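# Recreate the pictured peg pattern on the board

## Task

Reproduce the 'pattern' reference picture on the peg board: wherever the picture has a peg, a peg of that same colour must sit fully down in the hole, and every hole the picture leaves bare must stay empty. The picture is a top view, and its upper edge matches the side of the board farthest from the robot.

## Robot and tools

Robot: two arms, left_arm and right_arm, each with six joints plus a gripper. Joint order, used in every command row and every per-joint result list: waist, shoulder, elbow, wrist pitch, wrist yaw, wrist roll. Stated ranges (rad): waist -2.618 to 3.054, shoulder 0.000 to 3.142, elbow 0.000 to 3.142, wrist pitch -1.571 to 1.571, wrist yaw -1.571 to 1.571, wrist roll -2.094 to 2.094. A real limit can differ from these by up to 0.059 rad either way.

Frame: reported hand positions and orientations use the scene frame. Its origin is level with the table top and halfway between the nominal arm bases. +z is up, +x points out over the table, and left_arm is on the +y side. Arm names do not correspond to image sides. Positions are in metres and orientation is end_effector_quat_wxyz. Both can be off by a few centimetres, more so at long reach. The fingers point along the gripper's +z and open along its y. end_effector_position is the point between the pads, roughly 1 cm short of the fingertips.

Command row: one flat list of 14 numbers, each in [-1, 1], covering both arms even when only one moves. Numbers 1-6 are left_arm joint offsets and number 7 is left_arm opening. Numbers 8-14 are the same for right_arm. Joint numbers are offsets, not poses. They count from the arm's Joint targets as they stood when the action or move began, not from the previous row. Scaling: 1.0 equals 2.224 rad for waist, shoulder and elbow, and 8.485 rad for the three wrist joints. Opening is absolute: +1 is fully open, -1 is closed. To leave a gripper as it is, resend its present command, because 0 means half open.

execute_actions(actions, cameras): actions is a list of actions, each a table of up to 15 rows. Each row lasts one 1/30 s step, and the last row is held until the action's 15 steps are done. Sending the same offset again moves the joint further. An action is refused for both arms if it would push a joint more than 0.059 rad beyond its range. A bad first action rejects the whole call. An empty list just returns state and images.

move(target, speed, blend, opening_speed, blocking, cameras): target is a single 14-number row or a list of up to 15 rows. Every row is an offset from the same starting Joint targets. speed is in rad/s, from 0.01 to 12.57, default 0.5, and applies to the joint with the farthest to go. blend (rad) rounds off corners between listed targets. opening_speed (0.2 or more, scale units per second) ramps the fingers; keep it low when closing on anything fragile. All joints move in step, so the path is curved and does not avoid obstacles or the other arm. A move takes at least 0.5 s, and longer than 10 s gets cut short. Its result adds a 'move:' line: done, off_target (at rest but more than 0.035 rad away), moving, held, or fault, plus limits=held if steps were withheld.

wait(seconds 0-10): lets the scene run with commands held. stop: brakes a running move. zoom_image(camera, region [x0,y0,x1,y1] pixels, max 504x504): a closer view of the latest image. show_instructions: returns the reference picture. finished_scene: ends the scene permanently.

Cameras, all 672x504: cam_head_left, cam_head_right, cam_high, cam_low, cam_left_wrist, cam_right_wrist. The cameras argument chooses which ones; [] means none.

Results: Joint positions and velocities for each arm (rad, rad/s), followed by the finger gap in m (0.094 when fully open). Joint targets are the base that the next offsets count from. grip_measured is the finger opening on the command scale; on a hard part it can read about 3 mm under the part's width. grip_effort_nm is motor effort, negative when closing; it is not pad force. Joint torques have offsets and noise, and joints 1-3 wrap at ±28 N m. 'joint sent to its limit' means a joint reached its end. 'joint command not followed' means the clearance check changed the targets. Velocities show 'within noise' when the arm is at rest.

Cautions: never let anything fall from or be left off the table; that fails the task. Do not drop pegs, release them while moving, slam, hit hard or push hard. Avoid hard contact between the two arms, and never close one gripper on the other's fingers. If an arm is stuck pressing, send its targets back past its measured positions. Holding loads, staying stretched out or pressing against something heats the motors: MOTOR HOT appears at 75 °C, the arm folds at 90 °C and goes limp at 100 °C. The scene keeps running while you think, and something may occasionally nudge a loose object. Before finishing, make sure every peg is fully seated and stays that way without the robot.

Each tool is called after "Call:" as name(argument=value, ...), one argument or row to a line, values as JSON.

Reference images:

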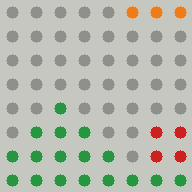

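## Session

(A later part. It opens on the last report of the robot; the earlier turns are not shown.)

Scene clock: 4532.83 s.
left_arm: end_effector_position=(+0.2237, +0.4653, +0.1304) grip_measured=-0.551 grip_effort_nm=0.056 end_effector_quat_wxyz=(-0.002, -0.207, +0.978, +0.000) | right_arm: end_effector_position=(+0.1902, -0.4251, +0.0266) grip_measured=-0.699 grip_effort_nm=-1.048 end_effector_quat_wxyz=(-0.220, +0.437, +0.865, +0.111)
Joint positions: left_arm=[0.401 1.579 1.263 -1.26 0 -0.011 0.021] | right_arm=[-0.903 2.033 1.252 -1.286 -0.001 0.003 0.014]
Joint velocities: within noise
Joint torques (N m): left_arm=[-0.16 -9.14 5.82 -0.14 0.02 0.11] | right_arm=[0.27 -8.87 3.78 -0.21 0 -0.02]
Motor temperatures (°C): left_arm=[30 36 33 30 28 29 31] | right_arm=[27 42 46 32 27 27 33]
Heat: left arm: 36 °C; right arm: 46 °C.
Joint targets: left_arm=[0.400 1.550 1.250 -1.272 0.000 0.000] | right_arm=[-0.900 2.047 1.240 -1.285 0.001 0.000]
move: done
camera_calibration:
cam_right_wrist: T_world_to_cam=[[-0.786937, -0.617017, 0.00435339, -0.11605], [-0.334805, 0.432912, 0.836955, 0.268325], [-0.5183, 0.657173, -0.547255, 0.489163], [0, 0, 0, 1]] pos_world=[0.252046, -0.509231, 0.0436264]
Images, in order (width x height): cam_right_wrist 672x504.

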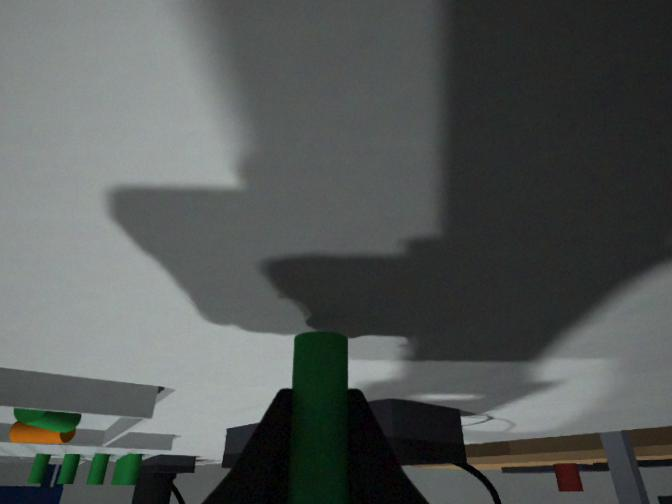

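Call:
move(
  target=[0,0,0,0,0,0,-0.55,0,0.0045,0.0004,0.0011,0,0,-1],
  speed=0.05,
  cameras=[],
)

Call:
move(
  target=[0,0,0,0,0,0,-0.55,0,0.0025,0,0.0008,0,0,-1],
  speed=0.05,
  cameras=["cam_right_wrist"],
)

Scene clock: 4538.57 s.
left_arm: end_effector_position=(+0.2237, +0.4653, +0.1304) grip_measured=-0.551 grip_effort_nm=0.056 end_effector_quat_wxyz=(-0.002, -0.207, +0.978, +0.000) | right_arm: end_effector_position=(+0.1909, -0.4260, +0.0237) grip_measured=-0.699 grip_effort_nm=-1.053 end_effector_quat_wxyz=(-0.219, +0.437, +0.865, +0.110)
Joint positions: left_arm=[0.401 1.579 1.263 -1.26 0 -0.011 0.021] | right_arm=[-0.903 2.042 1.252 -1.277 -0.001 0.003 0.014]
Joint velocities: within noise
Joint torques (N m): left_arm=[-0.16 -8.98 5.85 -0.16 0.02 0.09] | right_arm=[0.28 -8.79 3.84 -0.22 0 -0.02]
Motor temperatures (°C): left_arm=[30 36 33 30 28 29 31] | right_arm=[27 42 45 32 27 27 33]
Heat: left arm: 36 °C; right arm: 45 °C.
Joint targets: left_arm=[0.400 1.550 1.250 -1.272 0.000 0.000] | right_arm=[-0.900 2.057 1.241 -1.276 0.001 0.000]
move: done
No camera images: "cameras" was empty.

Scene clock: 4539.37 s.
left_arm: end_effector_position=(+0.2237, +0.4653, +0.1304) grip_measured=-0.551 grip_effort_nm=0.066 end_effector_quat_wxyz=(-0.002, -0.207, +0.978, +0.000) | right_arm: end_effector_position=(+0.1914, -0.4267, +0.0216) grip_measured=-0.699 grip_effort_nm=-1.048 end_effector_quat_wxyz=(-0.219, +0.437, +0.865, +0.110)
Joint positions: left_arm=[0.401 1.579 1.263 -1.26 0 -0.011 0.021] | right_arm=[-0.903 2.047 1.252 -1.27 -0.001 0.003 0.014]
Joint velocities: within noise
Joint torques (N m): left_arm=[-0.17 -9.1 6.01 -0.14 -0.02 0.13] | right_arm=[0.27 -8.84 3.82 -0.22 -0.01 -0.02]
Motor temperatures (°C): left_arm=[30 36 33 30 28 29 31] | right_arm=[27 42 45 32 27 27 33]
Heat: left arm: 36 °C; right arm: 45 °C.
Joint targets: left_arm=[0.400 1.550 1.250 -1.272 0.000 0.000] | right_arm=[-0.900 2.063 1.241 -1.269 0.001 0.000]
move: done
camera_calibration:
cam_right_wrist: T_world_to_cam=[[-0.78697, -0.616975, 0.00439671, -0.116044], [-0.33594, 0.434456, 0.835699, 0.274571], [-0.517516, 0.656193, -0.549171, 0.48758], [0, 0, 0, 1]] pos_world=[0.253246, -0.510832, 0.038816]
Images, in order (width x height): cam_right_wrist 672x504.

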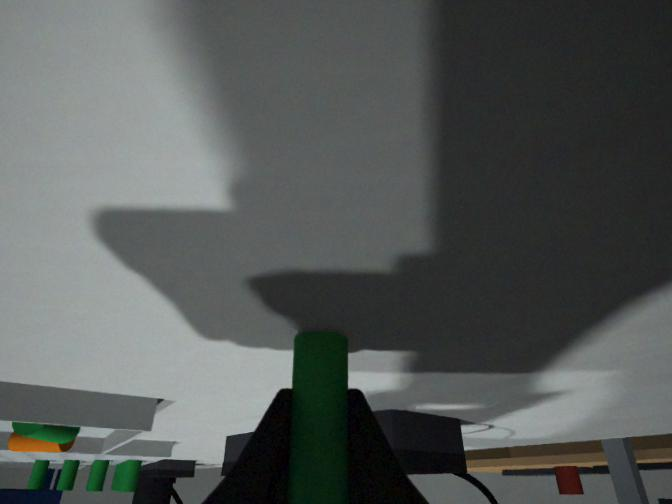

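Call:
move(
  target=[0,0,0,0,0,0,-0.55,0,0.0025,0,0.0006,0,0,-1],
  speed=0.05,
  cameras=[],
)

Call:
move(
  target=[0,0,0,0,0,0,-0.55,0,0.0025,0,0.0006,0,0,-1],
  speed=0.05,
  cameras=["cam_right_wrist"],
)

Scene clock: 4547.13 s.
left_arm: end_effector_position=(+0.2237, +0.4653, +0.1304) grip_measured=-0.551 grip_effort_nm=0.061 end_effector_quat_wxyz=(-0.002, -0.207, +0.978, +0.000) | right_arm: end_effector_position=(+0.1918, -0.4272, +0.0207) grip_measured=-0.699 grip_effort_nm=-1.048 end_effector_quat_wxyz=(-0.218, +0.437, +0.866, +0.110)
Joint positions: left_arm=[0.401 1.579 1.263 -1.26 0 -0.011 0.021] | right_arm=[-0.903 2.049 1.252 -1.266 -0.001 0.003 0.014]
Joint velocities: within noise
Joint torques (N m): left_arm=[-0.2 -9.02 5.93 -0.13 0 0.13] | right_arm=[0.28 -8.51 3.82 -0.19 0.01 -0.02]
Motor temperatures (°C): left_arm=[30 36 33 30 28 29 31] | right_arm=[27 43 45 31 27 27 33]
Heat: left arm: 36 °C; right arm: 45 °C.
Joint targets: left_arm=[0.400 1.550 1.250 -1.272 0.000 0.000] | right_arm=[-0.900 2.068 1.241 -1.264 0.001 0.000]
move: done
No camera images: "cameras" was empty.

Scene clock: 4547.83 s.
left_arm: end_effector_position=(+0.2237, +0.4653, +0.1304) grip_measured=-0.551 grip_effort_nm=0.066 end_effector_quat_wxyz=(-0.002, -0.207, +0.978, +0.000) | right_arm: end_effector_position=(+0.1918, -0.4272, +0.0207) grip_measured=-0.699 grip_effort_nm=-1.048 end_effector_quat_wxyz=(-0.218, +0.437, +0.866, +0.110)
Joint positions: left_arm=[0.401 1.579 1.263 -1.26 0 -0.011 0.021] | right_arm=[-0.903 2.049 1.252 -1.266 -0.001 0.003 0.014]
Joint velocities: within noise
Joint torques (N m): left_arm=[-0.12 -9.14 5.86 -0.15 0 0.14] | right_arm=[0.29 -7.98 3.79 -0.14 -0.01 -0.01]
Motor temperatures (°C): left_arm=[30 36 33 30 28 29 31] | right_arm=[27 43 45 31 27 27 33]
Heat: left arm: 36 °C; right arm: 45 °C.
Joint targets: left_arm=[0.400 1.550 1.250 -1.272 0.000 0.000] | right_arm=[-0.900 2.074 1.241 -1.259 0.001 0.000]
move: done
camera_calibration:
cam_right_wrist: T_world_to_cam=[[-0.786956, -0.616992, 0.00446866, -0.11605], [-0.337069, 0.435966, 0.834457, 0.27654], [-0.516802, 0.655175, -0.551055, 0.487151], [0, 0, 0, 1]] pos_world=[0.253647, -0.511333, 0.0382056]
Images, in order (width x height): cam_right_wrist 672x504.

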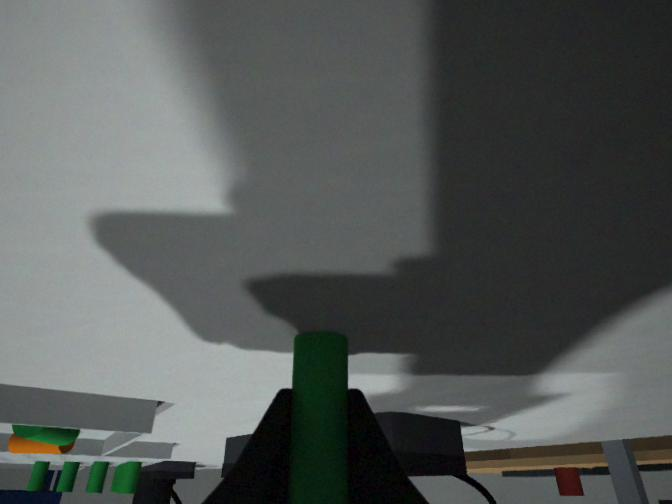

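Call:
move(
  target=[
    [0,0,0,0,0,0,-0.55,0,-0.0045,0,-0.0012,0,0,-1],
    [0,0,0,0,0,0,-0.55,0,-0.0045,0,-0.0012,0,0,-0.3],
    [0,0,0,0,0,0,-0.55,0,-0.0025,0.1343,-0.0330,0,0,-0.3],
    [0,0,0,0,0,0,-0.55,0,-0.267,-0.1209,0.0204,0,0,-0.3],
  ],
  speed=[0.15,0.15,0.3,0.6],
  cameras=["cam_right_wrist","cam_head_right"],
)

Scene clock: 4560.67 s.
left_arm: end_effector_position=(+0.2237, +0.4653, +0.1304) grip_measured=-0.551 grip_effort_nm=0.071 end_effector_quat_wxyz=(-0.002, -0.207, +0.978, +0.000) | right_arm: end_effector_position=(+0.1900, -0.4248, +0.0847) grip_measured=-0.303 grip_effort_nm=0.110 end_effector_quat_wxyz=(-0.018, +0.451, +0.892, +0.010)
Joint positions: left_arm=[0.401 1.579 1.263 -1.26 0 -0.011 0.021] | right_arm=[-0.903 1.504 0.987 -1.093 -0.001 0.003 0.033]
Joint velocities: within noise
Joint torques (N m): left_arm=[-0.21 -9.09 5.97 -0.12 -0.01 0.11] | right_arm=[0.27 -8.31 5.04 0.74 0 -0.02]
Motor temperatures (°C): left_arm=[30 36 33 30 28 29 31] | right_arm=[27 43 45 31 27 27 33]
Heat: left arm: 36 °C; right arm: 45 °C.
Joint targets: left_arm=[0.400 1.550 1.250 -1.271 0.000 0.000] | right_arm=[-0.900 1.480 0.972 -1.086 0.001 0.000]
move: done
camera_calibration:
cam_right_wrist: T_world_to_cam=[[-0.789687, -0.613314, 0.0154805, -0.115115], [-0.521496, 0.684328, 0.509644, 0.389584], [-0.323166, 0.394387, -0.860246, 0.39852], [0, 0, 0, 1]] pos_world=[0.24105, -0.494376, 0.146058]
Images, in order (width x height): cam_head_right 672x504, cam_right_wrist 672x504.

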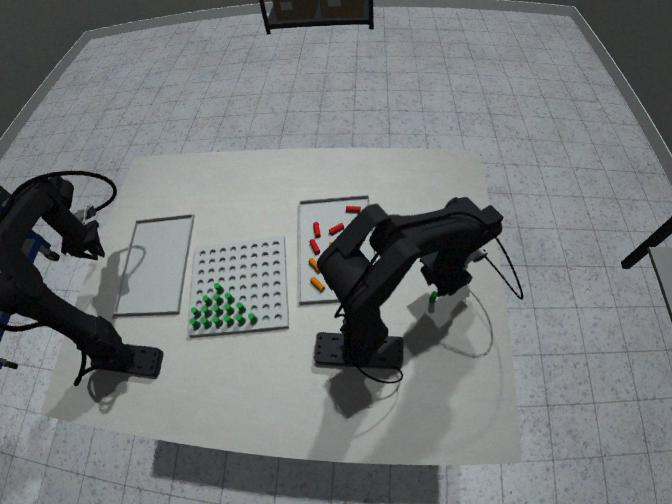

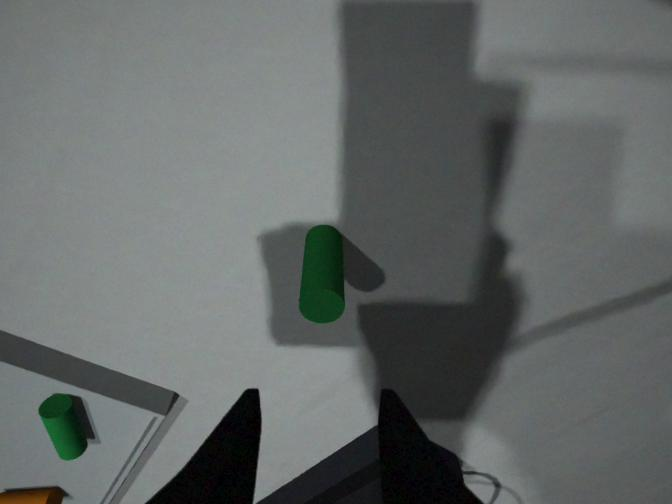

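Call:
move(
  target=[
    [0,0,0,0,0,0,-0.55,0,0.0638,-0.0767,0.0331,0,0,-0.3],
    [0,0,0,0,0,0,-0.55,0,0.0638,-0.0767,0.0331,0,0,-1],
  ],
  speed=[0.25,0.3],
  cameras=["cam_right_wrist"],
)

Scene clock: 4605.13 s.
left_arm: end_effector_position=(+0.2237, +0.4653, +0.1304) grip_measured=-0.551 grip_effort_nm=0.051 end_effector_quat_wxyz=(-0.002, -0.207, +0.978, +0.000) | right_arm: end_effector_position=(+0.1898, -0.4245, +0.0200) grip_measured=-0.715 grip_effort_nm=-1.087 end_effector_quat_wxyz=(-0.018, +0.451, +0.892, +0.010)
Joint positions: left_arm=[0.401 1.579 1.263 -1.26 0 -0.011 0.021] | right_arm=[-0.903 1.614 0.813 -0.812 -0.001 0.003 0.013]
Joint velocities: within noise
Joint torques (N m): left_arm=[-0.06 -9.07 5.86 -0.12 0.01 0.13] | right_arm=[0.25 -5.65 4.6 0.73 0 -0.02]
Motor temperatures (°C): left_arm=[30 36 33 30 28 29 31] | right_arm=[27 43 45 30 27 27 32]
Heat: left arm: 36 °C; right arm: 45 °C.
Joint targets: left_arm=[0.400 1.550 1.250 -1.271 0.000 0.000] | right_arm=[-0.900 1.622 0.801 -0.805 0.001 0.000]
move: done
camera_calibration:
cam_right_wrist: T_world_to_cam=[[-0.789436, -0.61364, 0.015361, -0.114299], [-0.521335, 0.683478, 0.510948, 0.421728], [-0.324037, 0.395353, -0.859474, 0.343221], [0, 0, 0, 1]] pos_world=[0.240846, -0.494073, 0.0812638]
Images, in order (width x height): cam_right_wrist 672x504.

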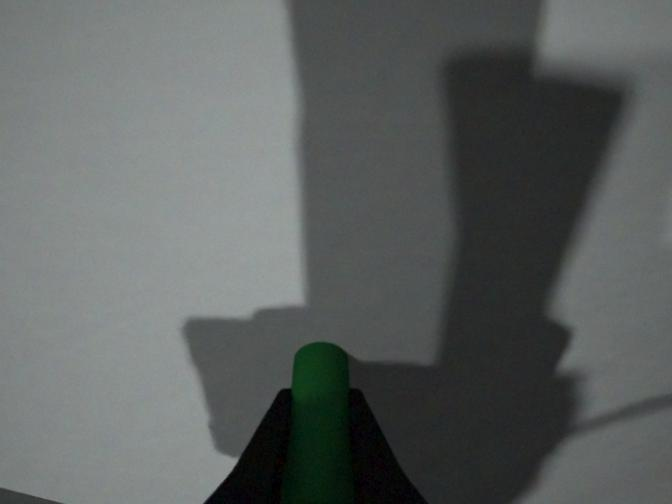

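Call:
move(
  target=[
    [0,0,0,0,0,0,-0.55,0,-0.0967,0.1075,-0.045,0,0,-1],
    [0,0,0,0,0,0,-0.55,0.897,-0.0967,0.1075,-0.045,0,0.0088,-1],
  ],
  speed=[0.3,0.8],
  blend=[0.05,0],
  cameras=["cam_right_wrist","cam_head_right"],
)

Scene clock: 4623.13 s.
left_arm: end_effector_position=(+0.2237, +0.4653, +0.1304) grip_measured=-0.551 grip_effort_nm=0.061 end_effector_quat_wxyz=(-0.002, -0.207, +0.978, +0.000) | right_arm: end_effector_position=(+0.1575, -0.0410, +0.1058) grip_measured=-0.715 grip_effort_nm=-1.048 end_effector_quat_wxyz=(-0.012, -0.476, +0.879, -0.008)
Joint positions: left_arm=[0.401 1.579 1.263 -1.26 0 -0.011 0.021] | right_arm=[1.09 1.431 1.008 -1.176 0 0.068 0.013]
Joint velocities: within noise
Joint torques (N m): left_arm=[-0.16 -9.1 6.05 -0.15 -0.03 0.1] | right_arm=[0.51 -7.68 9.81 0.56 -0.02 0.07]
Motor temperatures (°C): left_arm=[30 36 33 30 28 29 31] | right_arm=[27 42 45 30 27 27 33]
Heat: left arm: 36 °C; right arm: 45 °C.
Joint targets: left_arm=[0.400 1.550 1.250 -1.271 0.000 0.000] | right_arm=[1.095 1.407 1.041 -1.187 0.001 0.075]
move: done
camera_calibration:
cam_right_wrist: T_world_to_cam=[[0.850995, -0.524845, 0.0185997, -0.160844], [-0.462667, -0.732479, 0.499413, 0.0328909], [-0.24849, -0.433603, -0.866164, 0.209711], [0, 0, 0, 1]] pos_world=[0.204206, 0.0306052, 0.168209]
Images, in order (width x height): cam_head_right 672x504, cam_right_wrist 672x504.

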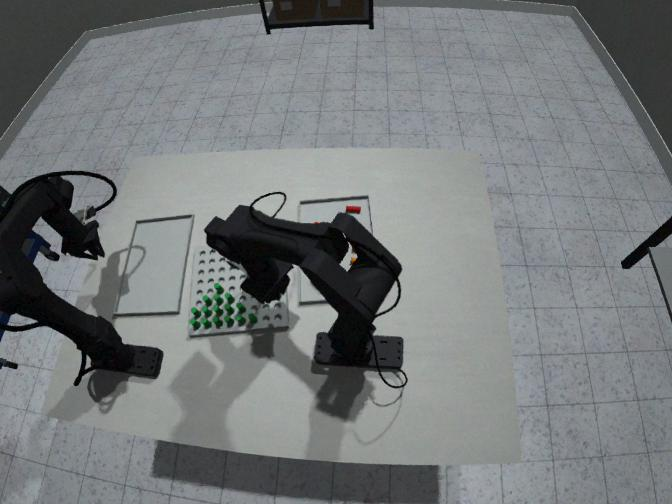

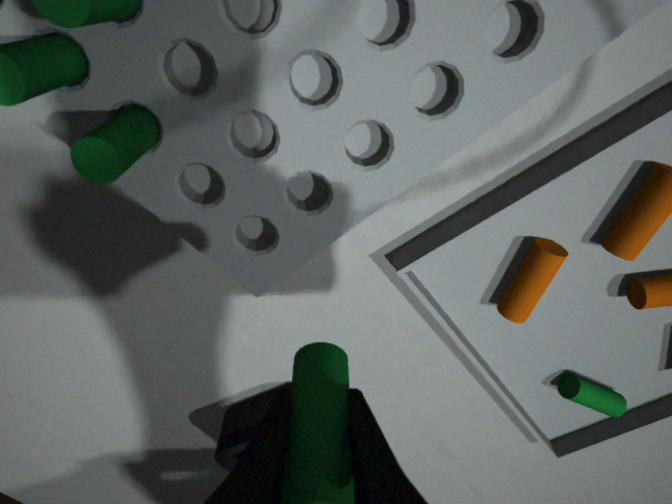

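Call:
move(
  target=[
    [0,0,0,0,0,0,-0.55,0.0567,0,0,0,0,0.0141,-1],
    [0,0,0,0,0,0,-0.55,0.0567,0.0351,-0.0612,0.0166,0,0.0141,-1],
  ],
  speed=[0.3,0.3],
  cameras=["cam_right_wrist"],
)

Scene clock: 4654.27 s.
left_arm: end_effector_position=(+0.2237, +0.4653, +0.1304) grip_measured=-0.551 grip_effort_nm=0.056 end_effector_quat_wxyz=(-0.002, -0.207, +0.978, +0.000) | right_arm: end_effector_position=(+0.1318, -0.0298, +0.0727) grip_measured=-0.715 grip_effort_nm=-1.048 end_effector_quat_wxyz=(-0.018, -0.479, +0.878, -0.015)
Joint positions: left_arm=[0.401 1.579 1.263 -1.26 0 -0.011 0.021] | right_arm=[1.216 1.481 0.915 -1.053 0 0.187 0.013]
Joint velocities: within noise
Joint torques (N m): left_arm=[-0.13 -9.06 5.78 -0.17 0.01 0.11] | right_arm=[0.57 -5.19 5.31 0.73 -0.01 0.08]
Motor temperatures (°C): left_arm=[30 36 33 30 28 29 31] | right_arm=[27 43 46 30 27 27 33]
Heat: left arm: 36 °C; right arm: 46 °C.
Joint targets: left_arm=[0.400 1.550 1.250 -1.271 0.000 0.000] | right_arm=[1.221 1.485 0.905 -1.046 0.001 0.194]
move: done
camera_calibration:
cam_right_wrist: T_world_to_cam=[[0.854108, -0.519488, 0.0251312, -0.133137], [-0.45629, -0.725261, 0.515554, 0.0439813], [-0.249597, -0.451806, -0.856488, 0.178409], [0, 0, 0, 1]] pos_world=[0.178312, 0.0433412, 0.133476]
Images, in order (width x height): cam_right_wrist 672x504.

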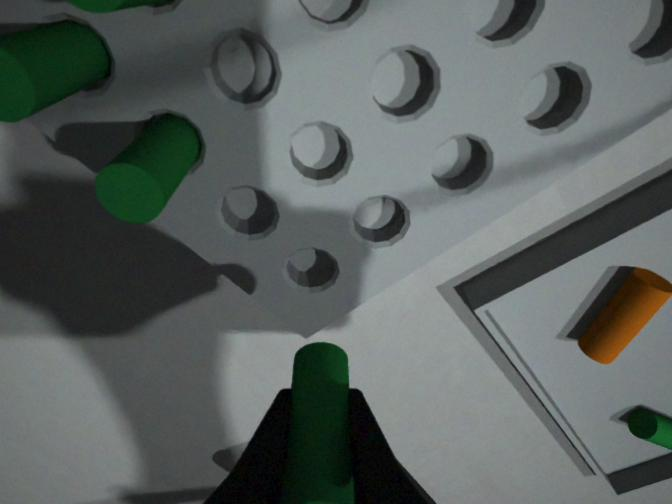

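Call:
move(
  target=[0,0,0,0,0,0,-0.55,0.0081,0.0159,-0.0374,0.0160,0,0.0028,-1],
  speed=0.15,
  cameras=["cam_right_wrist"],
)

Call:
zoom_image(
  camera="cam_right_wrist",
  region=[240, 260, 420, 395],
)

Scene clock: 4666.00 s.
left_arm: end_effector_position=(+0.2237, +0.4653, +0.1304) grip_measured=-0.551 grip_effort_nm=0.056 end_effector_quat_wxyz=(-0.002, -0.207, +0.978, +0.000) | right_arm: end_effector_position=(+0.1298, -0.0251, +0.0469) grip_measured=-0.715 grip_effort_nm=-1.048 end_effector_quat_wxyz=(-0.009, -0.475, +0.880, -0.008)
Joint positions: left_arm=[0.401 1.579 1.263 -1.26 0 -0.011 0.021] | right_arm=[1.231 1.512 0.834 -0.917 0 0.211 0.013]
Joint velocities: within noise
Joint torques (N m): left_arm=[-0.13 -9.11 5.98 -0.11 0.01 0.11] | right_arm=[0.79 -4.9 4.88 0.76 -0.02 0.09]
Motor temperatures (°C): left_arm=[30 36 33 30 28 29 31] | right_arm=[27 42 45 30 27 27 33]
Heat: left arm: 36 °C; right arm: 45 °C.
Joint targets: left_arm=[0.400 1.550 1.250 -1.271 0.000 0.000] | right_arm=[1.239 1.520 0.821 -0.910 0.001 0.218]
move: done
camera_calibration:
cam_right_wrist: T_world_to_cam=[[0.849536, -0.527076, 0.0219041, -0.12791], [-0.467139, -0.732341, 0.495437, 0.0619119], [-0.245092, -0.431124, -0.868368, 0.158413], [0, 0, 0, 1]] pos_world=[0.176412, 0.0462177, 0.109689]
Images, in order (width x height): cam_right_wrist 672x504.

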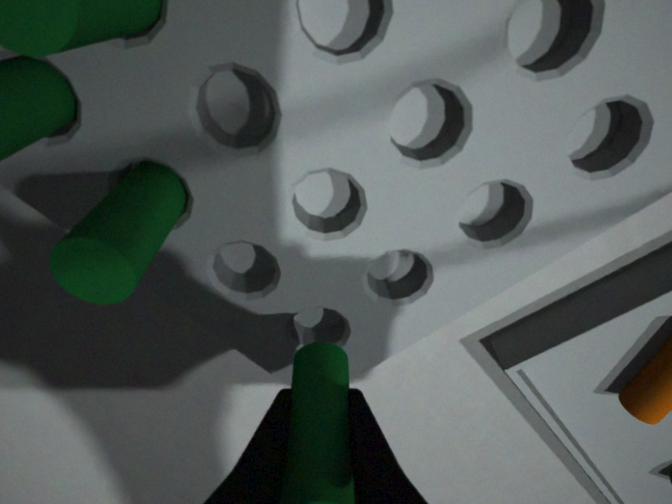

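Scaled by 2.800 from the camera's 672x504 image, which has a finer 960x720 frame.

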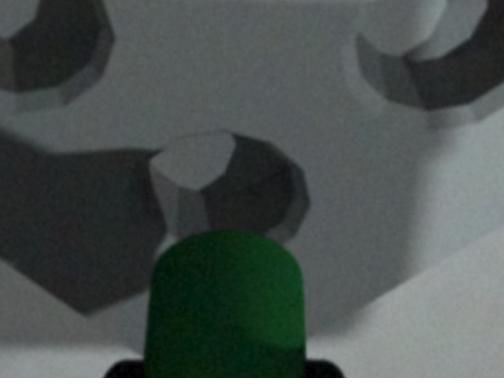

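Call:
move(
  target=[0,0,0,0,0,0,-0.55,-0.0070,0.0148,0.0240,0.0010,0,-0.0012,-1],
  speed=0.15,
  cameras=["cam_right_wrist"],
)

Call:
zoom_image(
  camera="cam_right_wrist",
  region=[240, 260, 420, 395],
)

Scene clock: 4700.23 s.
left_arm: end_effector_position=(+0.2237, +0.4653, +0.1304) grip_measured=-0.551 grip_effort_nm=0.061 end_effector_quat_wxyz=(-0.002, -0.207, +0.978, +0.000) | right_arm: end_effector_position=(+0.1305, -0.0233, +0.0417) grip_measured=-0.715 grip_effort_nm=-1.043 end_effector_quat_wxyz=(-0.015, -0.475, +0.880, -0.013)
Joint positions: left_arm=[0.401 1.579 1.263 -1.26 0 -0.011 0.021] | right_arm=[1.231 1.544 0.842 -0.908 0 0.211 0.013]
Joint velocities: within noise
Joint torques (N m): left_arm=[-0.1 -9.02 5.87 -0.15 0.01 0.13] | right_arm=[-0.72 -5.14 9.28 0.73 -0.01 -0.02]
Motor temperatures (°C): left_arm=[30 36 33 30 28 29 31] | right_arm=[27 40 44 30 27 27 34]
Heat: left arm: 36 °C; right arm: 44 °C.
Joint targets: left_arm=[0.400 1.550 1.250 -1.271 0.000 0.000] | right_arm=[1.224 1.553 0.875 -0.902 0.001 0.208]
move: done
camera_calibration:
cam_right_wrist: T_world_to_cam=[[0.849621, -0.526812, 0.0247642, -0.127523], [-0.464372, -0.725009, 0.508646, 0.0653536], [-0.250007, -0.443656, -0.860619, 0.154806], [0, 0, 0, 1]] pos_world=[0.177397, 0.0488819, 0.103145]
Images, in order (width x height): cam_right_wrist 672x504.

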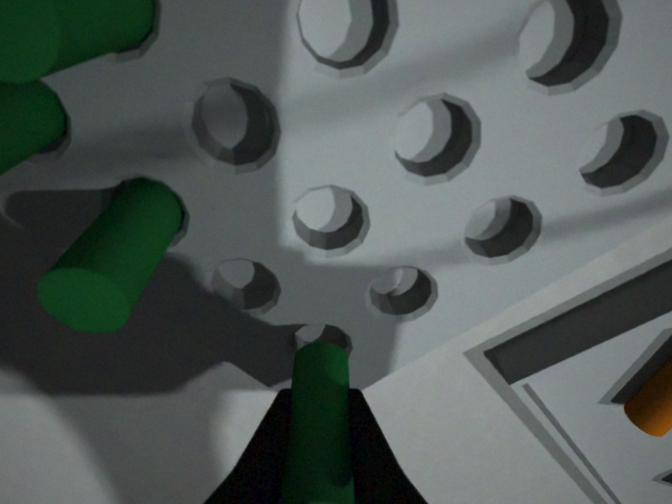

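Scaled by 2.800 from the camera's 672x504 image, which has a finer 960x720 frame.

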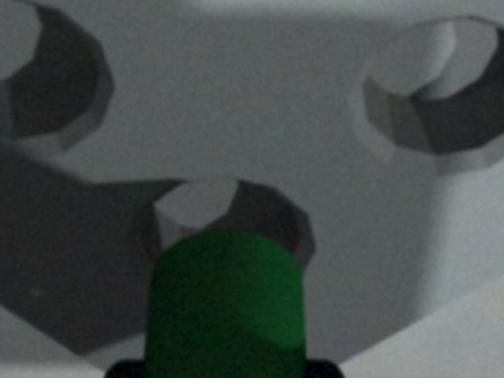

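Call:
move(
  target=[0,0,0,0,0,0,-0.55,-0.0036,0,0.0090,0,0,-0.0012,-1],
  speed=0.15,
  cameras=[],
)

Call:
execute_actions(
  actions=[],
  cameras=["cam_right_wrist"],
)

Call:
zoom_image(
  camera="cam_right_wrist",
  region=[240, 260, 420, 395],
)

Scene clock: 4708.77 s.
left_arm: end_effector_position=(+0.2237, +0.4653, +0.1304) grip_measured=-0.551 grip_effort_nm=0.061 end_effector_quat_wxyz=(-0.002, -0.207, +0.978, +0.000) | right_arm: end_effector_position=(+0.1344, -0.0170, +0.0461) grip_measured=-0.715 grip_effort_nm=-1.043 end_effector_quat_wxyz=(-0.007, -0.476, +0.879, -0.006)
Joint positions: left_arm=[0.401 1.579 1.263 -1.26 0 -0.011 0.021] | right_arm=[1.226 1.544 0.861 -0.907 0 0.204 0.013]
Joint velocities: within noise
Joint torques (N m): left_arm=[-0.18 -8.94 5.98 -0.13 0 0.11] | right_arm=[-0.94 -5.23 9.4 0.75 -0.01 -0.05]
Motor temperatures (°C): left_arm=[30 36 33 30 28 29 31] | right_arm=[27 40 46 30 27 27 34]
Heat: left arm: 36 °C; right arm: 46 °C.
Joint targets: left_arm=[0.400 1.550 1.250 -1.271 0.000 0.000] | right_arm=[1.216 1.553 0.895 -0.902 0.001 0.198]
move: done
No camera images: "cameras" was empty.

Scene clock: 4708.77 s.
left_arm: end_effector_position=(+0.2237, +0.4653, +0.1304) grip_measured=-0.551 grip_effort_nm=0.061 end_effector_quat_wxyz=(-0.002, -0.207, +0.978, +0.000) | right_arm: end_effector_position=(+0.1344, -0.0170, +0.0461) grip_measured=-0.715 grip_effort_nm=-1.043 end_effector_quat_wxyz=(-0.007, -0.476, +0.879, -0.006)
Joint positions: left_arm=[0.401 1.579 1.263 -1.26 0 -0.011 0.021] | right_arm=[1.226 1.544 0.861 -0.907 0 0.204 0.013]
Joint velocities: within noise
Joint torques (N m): left_arm=[-0.18 -8.94 5.98 -0.13 0 0.11] | right_arm=[-0.94 -5.23 9.4 0.75 -0.01 -0.05]
Motor temperatures (°C): left_arm=[30 36 33 30 28 29 31] | right_arm=[27 40 46 30 27 27 34]
Heat: left arm: 36 °C; right arm: 46 °C.
Joint targets: left_arm=[0.400 1.550 1.250 -1.271 0.000 0.000] | right_arm=[1.216 1.553 0.895 -0.902 0.001 0.198]
Tool commands: left_gripper/opening=-0.55 right_gripper/opening=-1.0
camera_calibration:
cam_right_wrist: T_world_to_cam=[[0.850075, -0.52625, 0.0208374, -0.127502], [-0.467151, -0.735158, 0.491236, 0.070583], [-0.243194, -0.427322, -0.870777, 0.162254], [0, 0, 0, 1]] pos_world=[0.180819, 0.0541265, 0.109271]
Images, in order (width x height): cam_right_wrist 672x504.

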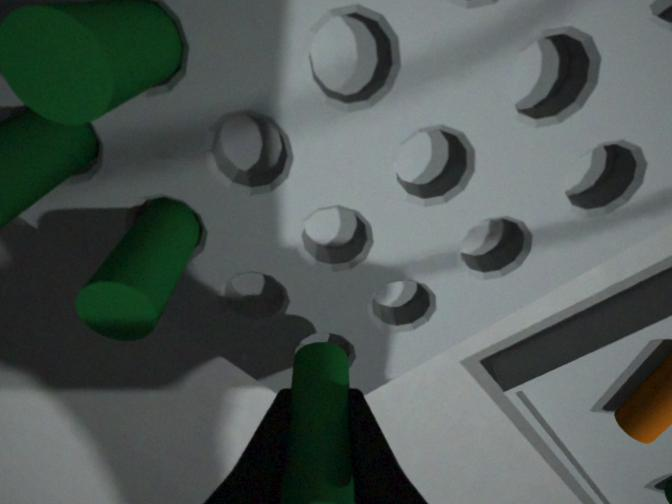

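Scaled by 2.800 from the camera's 672x504 image, which has a finer 960x720 frame.

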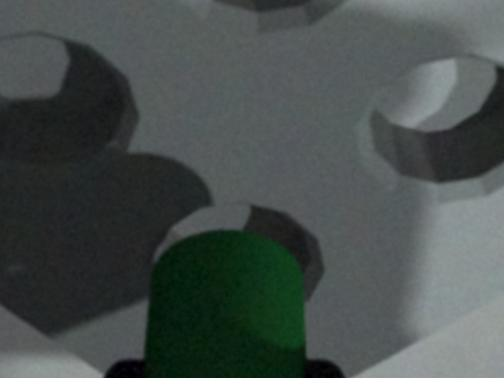

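Call:
move(
  target=[
    [0,0,0,0,0,0,-0.55,-0.0027,0,0,0,0,-0.0007,-1],
    [0,0,0,0,0,0,-0.55,-0.0027,0.0187,-0.0263,0.0038,0,-0.0007,-1],
  ],
  speed=0.1,
  cameras=["cam_right_wrist"],
)

Call:
zoom_image(
  camera="cam_right_wrist",
  region=[240, 260, 420, 395],
)

Scene clock: 4725.90 s.
left_arm: end_effector_position=(+0.2237, +0.4653, +0.1304) grip_measured=-0.551 grip_effort_nm=0.056 end_effector_quat_wxyz=(-0.002, -0.207, +0.978, +0.000) | right_arm: end_effector_position=(+0.1359, -0.0188, +0.0343) grip_measured=-0.715 grip_effort_nm=-1.048 end_effector_quat_wxyz=(-0.016, -0.475, +0.880, -0.014)
Joint positions: left_arm=[0.401 1.579 1.263 -1.26 0 -0.011 0.021] | right_arm=[1.217 1.585 0.849 -0.877 0 0.198 0.013]
Joint velocities: within noise
Joint torques (N m): left_arm=[-0.14 -8.99 5.97 -0.13 -0.01 0.16] | right_arm=[-0.62 -5.44 4.66 0.74 -0.02 -0.04]
Motor temperatures (°C): left_arm=[30 36 33 30 28 29 31] | right_arm=[27 40 45 30 27 27 34]
Heat: left arm: 36 °C; right arm: 45 °C.
Joint targets: left_arm=[0.400 1.550 1.250 -1.271 0.000 0.000] | right_arm=[1.210 1.595 0.836 -0.869 0.001 0.192]
move: done
camera_calibration:
cam_right_wrist: T_world_to_cam=[[0.849055, -0.527722, 0.0247979, -0.129461], [-0.464378, -0.723114, 0.511331, 0.0749096], [-0.251909, -0.445664, -0.859026, 0.151975], [0, 0, 0, 1]] pos_world=[0.18299, 0.0535786, 0.0954574]
Images, in order (width x height): cam_right_wrist 672x504.

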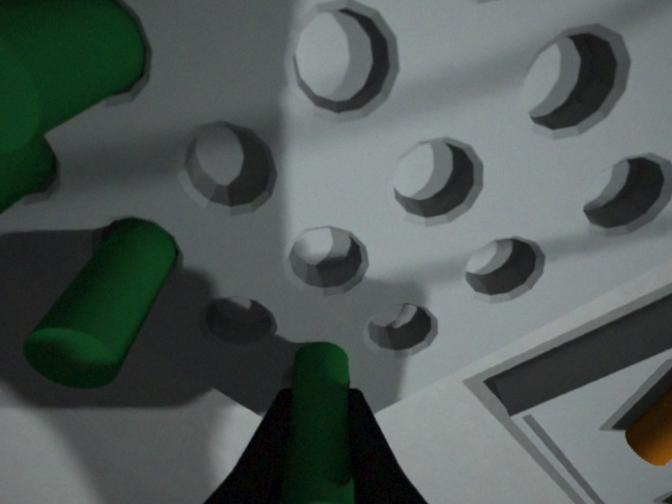

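Scaled by 2.800 from the camera's 672x504 image, which has a finer 960x720 frame.

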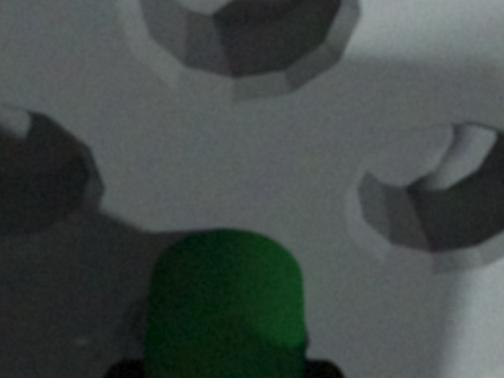

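Call:
move(
  target=[0,0,0,0,0,0,-0.55,0,0.0072,-0.0085,0.0037,0,0,-1],
  speed=0.1,
  cameras=["cam_right_wrist"],
)

Call:
zoom_image(
  camera="cam_right_wrist",
  region=[240, 260, 420, 395],
)

Scene clock: 4735.67 s.
left_arm: end_effector_position=(+0.2237, +0.4653, +0.1304) grip_measured=-0.551 grip_effort_nm=0.066 end_effector_quat_wxyz=(-0.002, -0.207, +0.978, +0.000) | right_arm: end_effector_position=(+0.1359, -0.0187, +0.0337) grip_measured=-0.715 grip_effort_nm=-1.048 end_effector_quat_wxyz=(-0.016, -0.475, +0.880, -0.013)
Joint positions: left_arm=[0.401 1.579 1.263 -1.26 0 -0.011 0.021] | right_arm=[1.217 1.585 0.847 -0.873 0 0.198 0.013]
Joint velocities: within noise
Joint torques (N m): left_arm=[-0.23 -9.07 5.85 -0.16 0 0.14] | right_arm=[-0.62 -3.95 3.18 1.07 -0.02 -0.04]
Motor temperatures (°C): left_arm=[30 36 33 30 28 29 31] | right_arm=[27 40 44 30 27 27 34]
Heat: left arm: 36 °C; right arm: 44 °C.
Joint targets: left_arm=[0.400 1.550 1.250 -1.271 0.000 0.000] | right_arm=[1.210 1.611 0.817 -0.838 0.001 0.192]
move: off_target (right_arm); right_arm: the wrist pitch is farthest, 0.036 rad from its target
camera_calibration:
cam_right_wrist: T_world_to_cam=[[0.84926, -0.527403, 0.0245651, -0.129482], [-0.464386, -0.72403, 0.510026, 0.0753454], [-0.251203, -0.444553, -0.859808, 0.151428], [0, 0, 0, 1]] pos_world=[0.182993, 0.0535809, 0.0949517]
Images, in order (width x height): cam_right_wrist 672x504.

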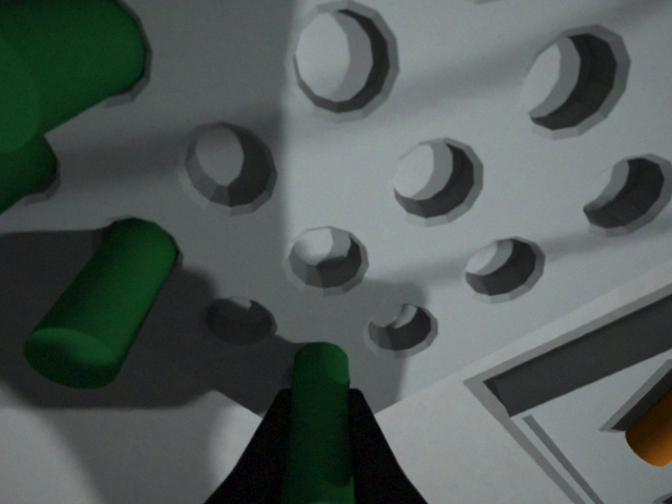

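Scaled by 2.800 from the camera's 672x504 image, which has a finer 960x720 frame.

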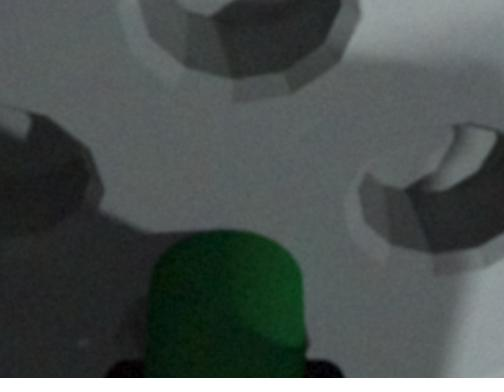

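Call:
execute_actions(
  actions=[],
  cameras=["cam_low","cam_head_left","cam_high"],
)

Call:
zoom_image(
  camera="cam_low",
  region=[200, 160, 480, 340],
)

Call:
zoom_image(
  camera="cam_head_left",
  region=[300, 200, 440, 340],
)

Scene clock: 4750.80 s.
left_arm: end_effector_position=(+0.2237, +0.4653, +0.1304) grip_measured=-0.551 grip_effort_nm=0.056 end_effector_quat_wxyz=(-0.002, -0.207, +0.978, +0.000) | right_arm: end_effector_position=(+0.1359, -0.0187, +0.0337) grip_measured=-0.715 grip_effort_nm=-1.043 end_effector_quat_wxyz=(-0.016, -0.475, +0.880, -0.013)
Joint positions: left_arm=[0.401 1.579 1.263 -1.26 0 -0.011 0.021] | right_arm=[1.217 1.585 0.847 -0.873 0 0.197 0.013]
Joint velocities: within noise
Joint torques (N m): left_arm=[-0.09 -9.13 5.86 -0.11 0 0.14] | right_arm=[-0.65 -3.95 3.18 1.07 -0.02 -0.04]
Motor temperatures (°C): left_arm=[30 36 33 30 28 29 31] | right_arm=[27 39 43 30 27 27 34]
Heat: left arm: 36 °C; right arm: 43 °C.
Joint targets: left_arm=[0.400 1.550 1.250 -1.271 0.000 0.000] | right_arm=[1.210 1.611 0.817 -0.838 0.001 0.192]
Tool commands: left_gripper/opening=-0.55 right_gripper/opening=-1.0
Images, in order (width x height): cam_head_left 672x504, cam_high 672x504, cam_low 672x504.

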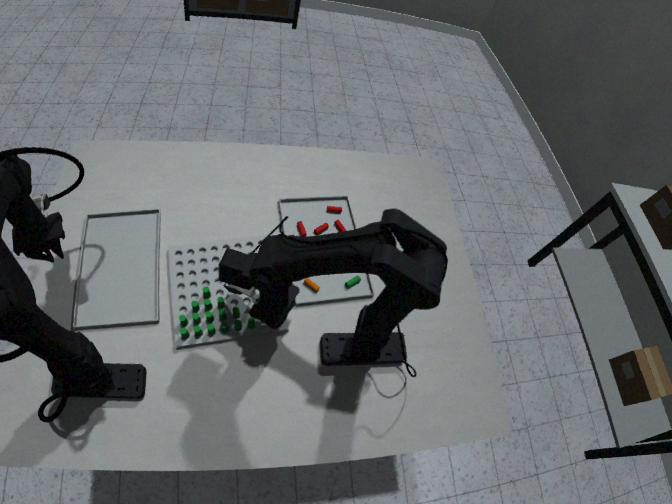

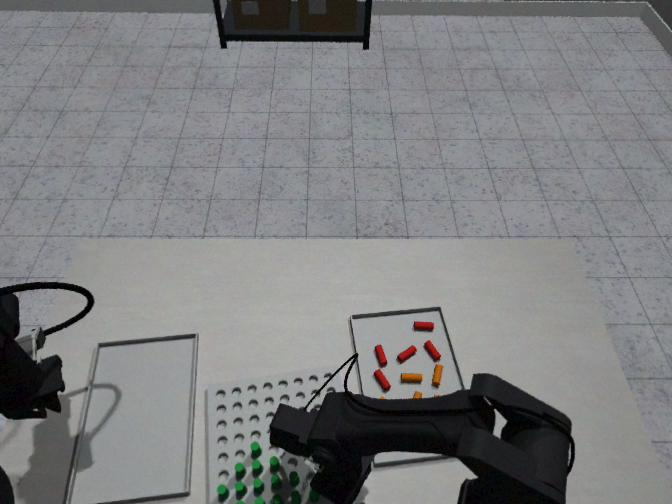

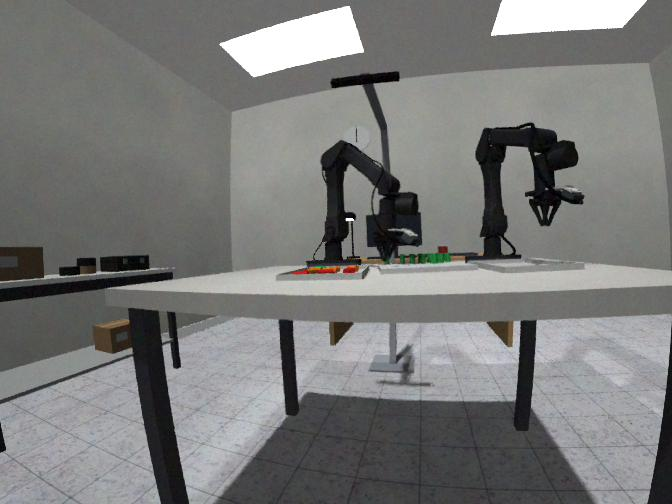

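Scaled by 1.800 from the camera's 672x504 image, which has a finer 960x720 frame.

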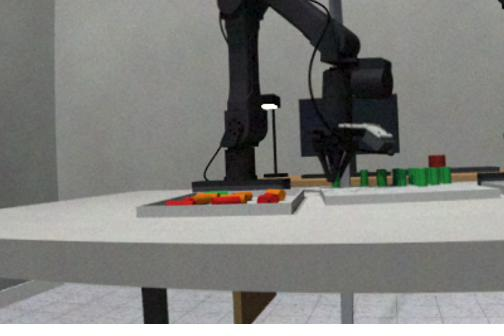

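Scaled by 3.600 from the camera's 672x504 image, which has a finer 960x720 frame.

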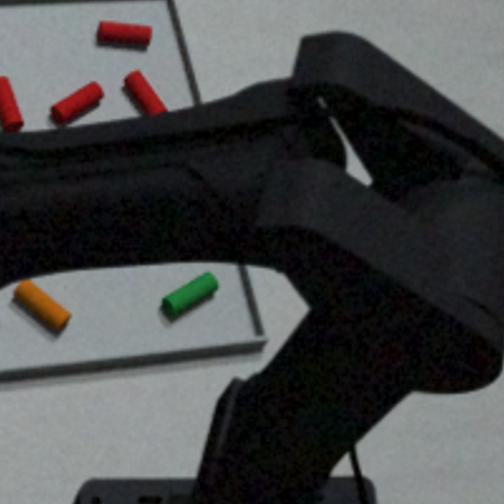

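Call:
zoom_image(
  camera="cam_low",
  region=[370, 240, 460, 280],
)

Scaled by 5.600 from the camera's 672x504 image, which has a finer 960x720 frame.

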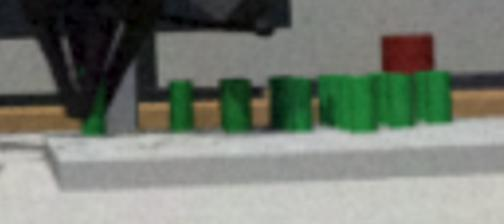

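Call:
move(
  target=[0,0,0,0,0,0,-0.55,0,-0.0328,0.0103,-0.0067,0,0,-1],
  speed=0.1,
  cameras=["cam_right_wrist"],
)

Call:
zoom_image(
  camera="cam_right_wrist",
  region=[240, 260, 420, 395],
)

Scene clock: 4793.40 s.
left_arm: end_effector_position=(+0.2237, +0.4653, +0.1304) grip_measured=-0.551 grip_effort_nm=0.056 end_effector_quat_wxyz=(-0.002, -0.207, +0.978, +0.000) | right_arm: end_effector_position=(+0.1356, -0.0194, +0.0377) grip_measured=-0.715 grip_effort_nm=-1.048 end_effector_quat_wxyz=(-0.013, -0.475, +0.880, -0.011)
Joint positions: left_arm=[0.401 1.579 1.263 -1.26 0 -0.011 0.021] | right_arm=[1.217 1.567 0.847 -0.884 0 0.197 0.013]
Joint velocities: within noise
Joint torques (N m): left_arm=[-0.09 -9.05 5.89 -0.12 -0.02 0.1] | right_arm=[-0.64 -9.07 5.38 0.55 -0.01 -0.04]
Motor temperatures (°C): left_arm=[30 36 33 30 28 29 31] | right_arm=[27 39 42 30 27 27 34]
Heat: left arm: 36 °C; right arm: 42 °C.
Joint targets: left_arm=[0.400 1.550 1.250 -1.271 0.000 0.000] | right_arm=[1.210 1.538 0.840 -0.895 0.001 0.192]
move: done
camera_calibration:
cam_right_wrist: T_world_to_cam=[[0.849382, -0.527267, 0.0232405, -0.129701], [-0.465569, -0.727797, 0.503545, 0.0729362], [-0.248588, -0.438522, -0.863656, 0.154386], [0, 0, 0, 1]] pos_world=[0.182501, 0.0523974, 0.0996238]
Images, in order (width x height): cam_right_wrist 672x504.

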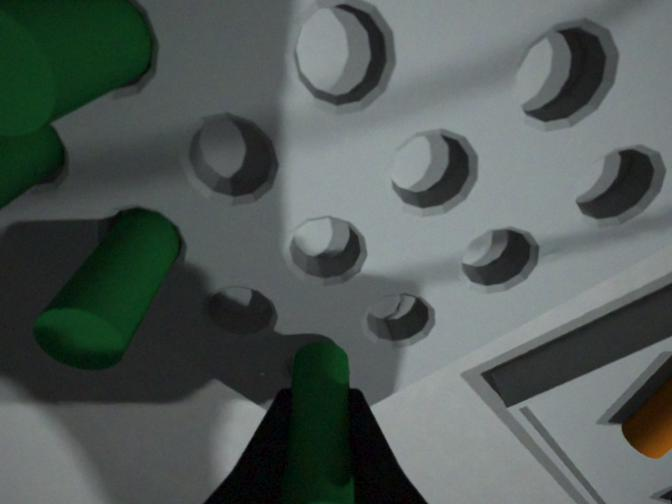

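Scaled by 2.800 from the camera's 672x504 image, which has a finer 960x720 frame.

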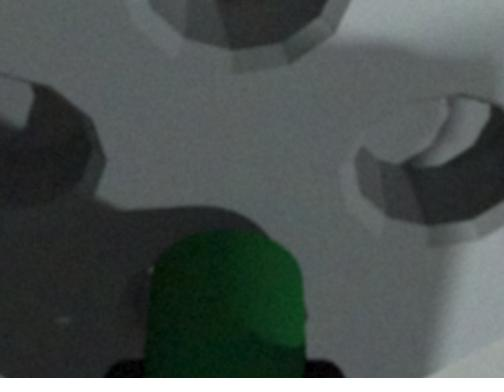

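Call:
move(
  target=[0,0,0,0,0,0,-0.55,0.0060,-0.009,-0.0103,-0.0012,0,0.0010,-1],
  speed=0.1,
  cameras=["cam_right_wrist"],
)

Call:
zoom_image(
  camera="cam_right_wrist",
  region=[240, 260, 420, 395],
)

Scene clock: 4810.67 s.
left_arm: end_effector_position=(+0.2237, +0.4653, +0.1304) grip_measured=-0.551 grip_effort_nm=0.066 end_effector_quat_wxyz=(-0.002, -0.207, +0.978, +0.000) | right_arm: end_effector_position=(+0.1331, -0.0256, +0.0384) grip_measured=-0.715 grip_effort_nm=-1.048 end_effector_quat_wxyz=(-0.016, -0.475, +0.880, -0.013)
Joint positions: left_arm=[0.401 1.579 1.263 -1.26 0 -0.011 0.021] | right_arm=[1.217 1.548 0.831 -0.895 0 0.197 0.013]
Joint velocities: within noise
Joint torques (N m): left_arm=[-0.1 -9.05 5.9 -0.14 -0.03 0.12] | right_arm=[0.65 -9.01 4.72 0.54 -0.02 0.04]
Motor temperatures (°C): left_arm=[30 36 33 30 28 29 31] | right_arm=[27 41 43 30 27 27 34]
Heat: left arm: 36 °C; right arm: 43 °C.
Joint targets: left_arm=[0.400 1.550 1.250 -1.271 0.000 0.000] | right_arm=[1.223 1.518 0.817 -0.905 0.001 0.200]
move: done
camera_calibration:
cam_right_wrist: T_world_to_cam=[[0.849476, -0.527055, 0.0245724, -0.130916], [-0.463992, -0.72404, 0.510371, 0.0665455], [-0.251202, -0.444949, -0.859603, 0.151697], [0, 0, 0, 1]] pos_world=[0.180193, 0.0466789, 0.0996533]
Images, in order (width x height): cam_right_wrist 672x504.

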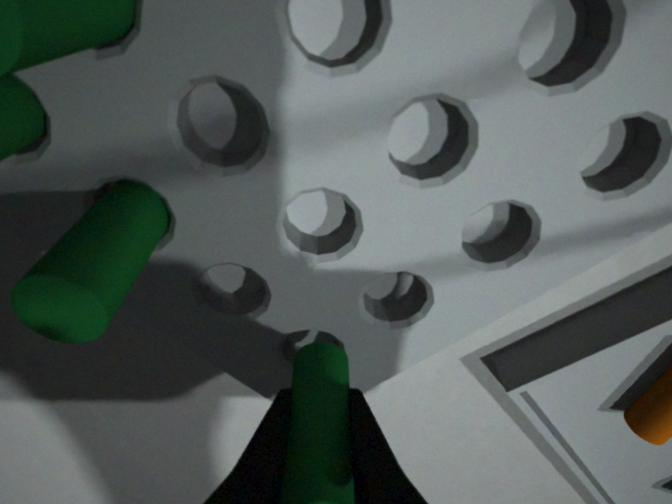

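Scaled by 2.800 from the camera's 672x504 image, which has a finer 960x720 frame.

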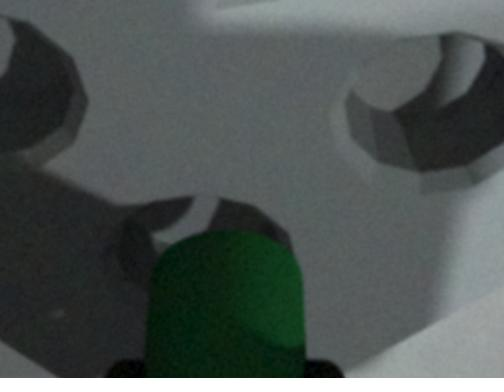

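Call:
move(
  target=[
    [0,0,0,0,0,0,-0.55,0.0055,0,0,0,0,0.0011,-1],
    [0,0,0,0,0,0,-0.55,0.0055,0,0,0,0,0.0011,-1],
  ],
  speed=0.1,
  cameras=["cam_right_wrist"],
)

Call:
zoom_image(
  camera="cam_right_wrist",
  region=[240, 260, 420, 395],
)

Scene clock: 4818.83 s.
left_arm: end_effector_position=(+0.2237, +0.4653, +0.1304) grip_measured=-0.551 grip_effort_nm=0.056 end_effector_quat_wxyz=(-0.002, -0.207, +0.978, +0.000) | right_arm: end_effector_position=(+0.1309, -0.0247, +0.0384) grip_measured=-0.715 grip_effort_nm=-1.048 end_effector_quat_wxyz=(-0.016, -0.478, +0.878, -0.013)
Joint positions: left_arm=[0.401 1.579 1.263 -1.26 0 -0.011 0.021] | right_arm=[1.228 1.548 0.831 -0.895 0 0.202 0.013]
Joint velocities: within noise
Joint torques (N m): left_arm=[-0.17 -9.03 5.85 -0.11 0.02 0.11] | right_arm=[0.77 -8.98 4.72 0.53 -0.02 0.08]
Motor temperatures (°C): left_arm=[30 36 33 30 28 29 31] | right_arm=[27 42 43 29 27 27 34]
Heat: left arm: 36 °C; right arm: 43 °C.
Joint targets: left_arm=[0.400 1.550 1.250 -1.271 0.000 0.000] | right_arm=[1.235 1.518 0.817 -0.905 0.001 0.210]
move: done
camera_calibration:
cam_right_wrist: T_world_to_cam=[[0.852449, -0.522223, 0.0247776, -0.128792], [-0.459974, -0.726622, 0.510337, 0.0655715], [-0.248506, -0.446433, -0.859617, 0.151143], [0, 0, 0, 1]] pos_world=[0.17751, 0.0478628, 0.0996529]
Images, in order (width x height): cam_right_wrist 672x504.

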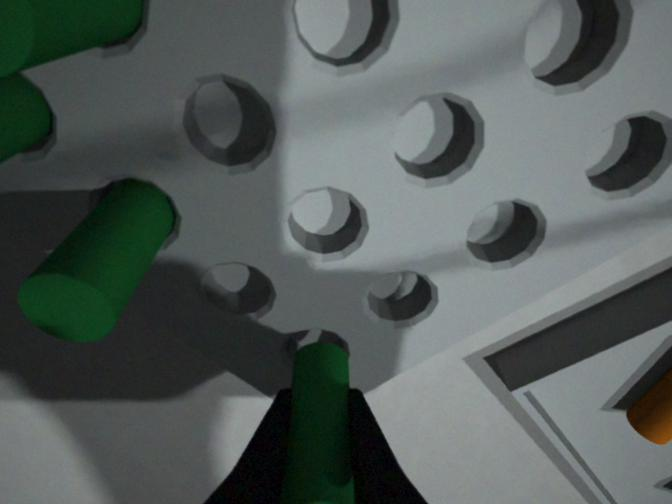

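Scaled by 2.800 from the camera's 672x504 image, which has a finer 960x720 frame.

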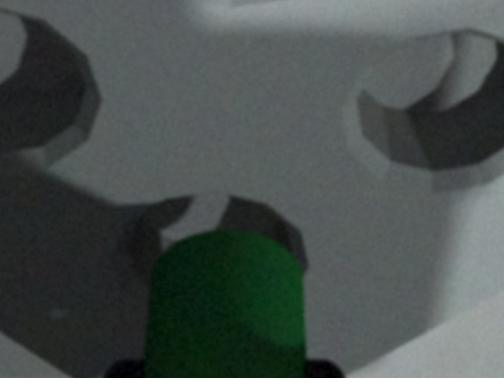

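Call:
move(
  target=[
    [0,0,0,0,0,0,-0.55,0,0.0105,0,0,0,0,-1],
    [0,0,0,0,0,0,-0.55,0,0.0279,-0.0112,0.0071,0,0,-1],
  ],
  speed=0.1,
  cameras=["cam_right_wrist"],
)

Call:
zoom_image(
  camera="cam_right_wrist",
  region=[240, 260, 420, 395],
)

Scene clock: 4832.47 s.
left_arm: end_effector_position=(+0.2237, +0.4653, +0.1304) grip_measured=-0.551 grip_effort_nm=0.056 end_effector_quat_wxyz=(-0.002, -0.207, +0.978, +0.000) | right_arm: end_effector_position=(+0.1300, -0.0255, +0.0279) grip_measured=-0.715 grip_effort_nm=-1.043 end_effector_quat_wxyz=(-0.018, -0.478, +0.878, -0.014)
Joint positions: left_arm=[0.401 1.579 1.263 -1.26 0 -0.011 0.021] | right_arm=[1.228 1.571 0.805 -0.852 -0.002 0.203 0.013]
Joint velocities: within noise
Joint torques (N m): left_arm=[-0.05 -9.02 5.89 -0.17 0 0.09] | right_arm=[0.69 -5.23 4.55 0.72 0 0.08]
Motor temperatures (°C): left_arm=[30 36 33 30 28 29 31] | right_arm=[27 43 43 29 27 27 34]
Heat: left arm: 36 °C; right arm: 43 °C.
Joint targets: left_arm=[0.400 1.550 1.250 -1.271 0.000 0.000] | right_arm=[1.235 1.580 0.792 -0.845 0.000 0.210]
move: done
camera_calibration:
cam_right_wrist: T_world_to_cam=[[0.852522, -0.522151, 0.0237803, -0.128197], [-0.458159, -0.724595, 0.514833, 0.069657], [-0.251589, -0.449801, -0.856961, 0.141882], [0, 0, 0, 1]] pos_world=[0.176901, 0.0473533, 0.0887741]
Images, in order (width x height): cam_right_wrist 672x504.

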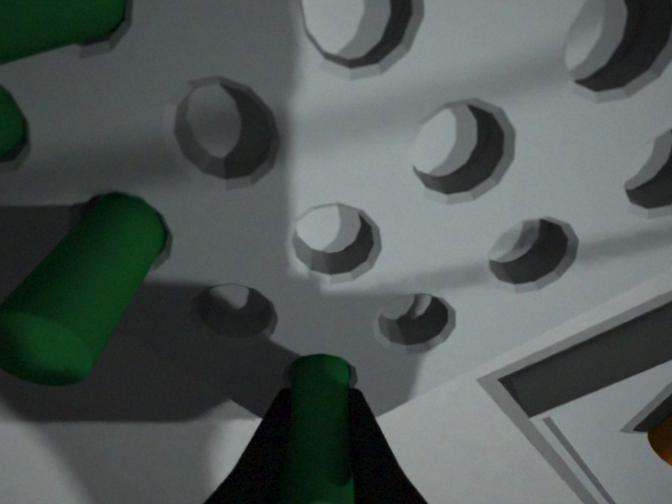

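Scaled by 2.800 from the camera's 672x504 image, which has a finer 960x720 frame.

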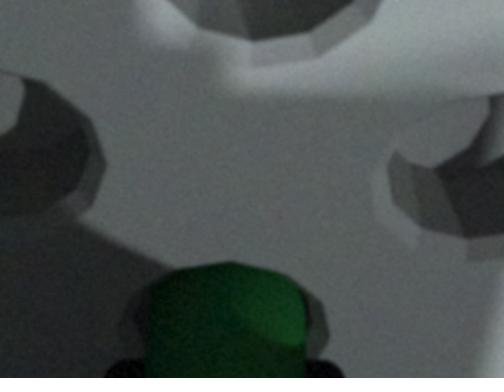

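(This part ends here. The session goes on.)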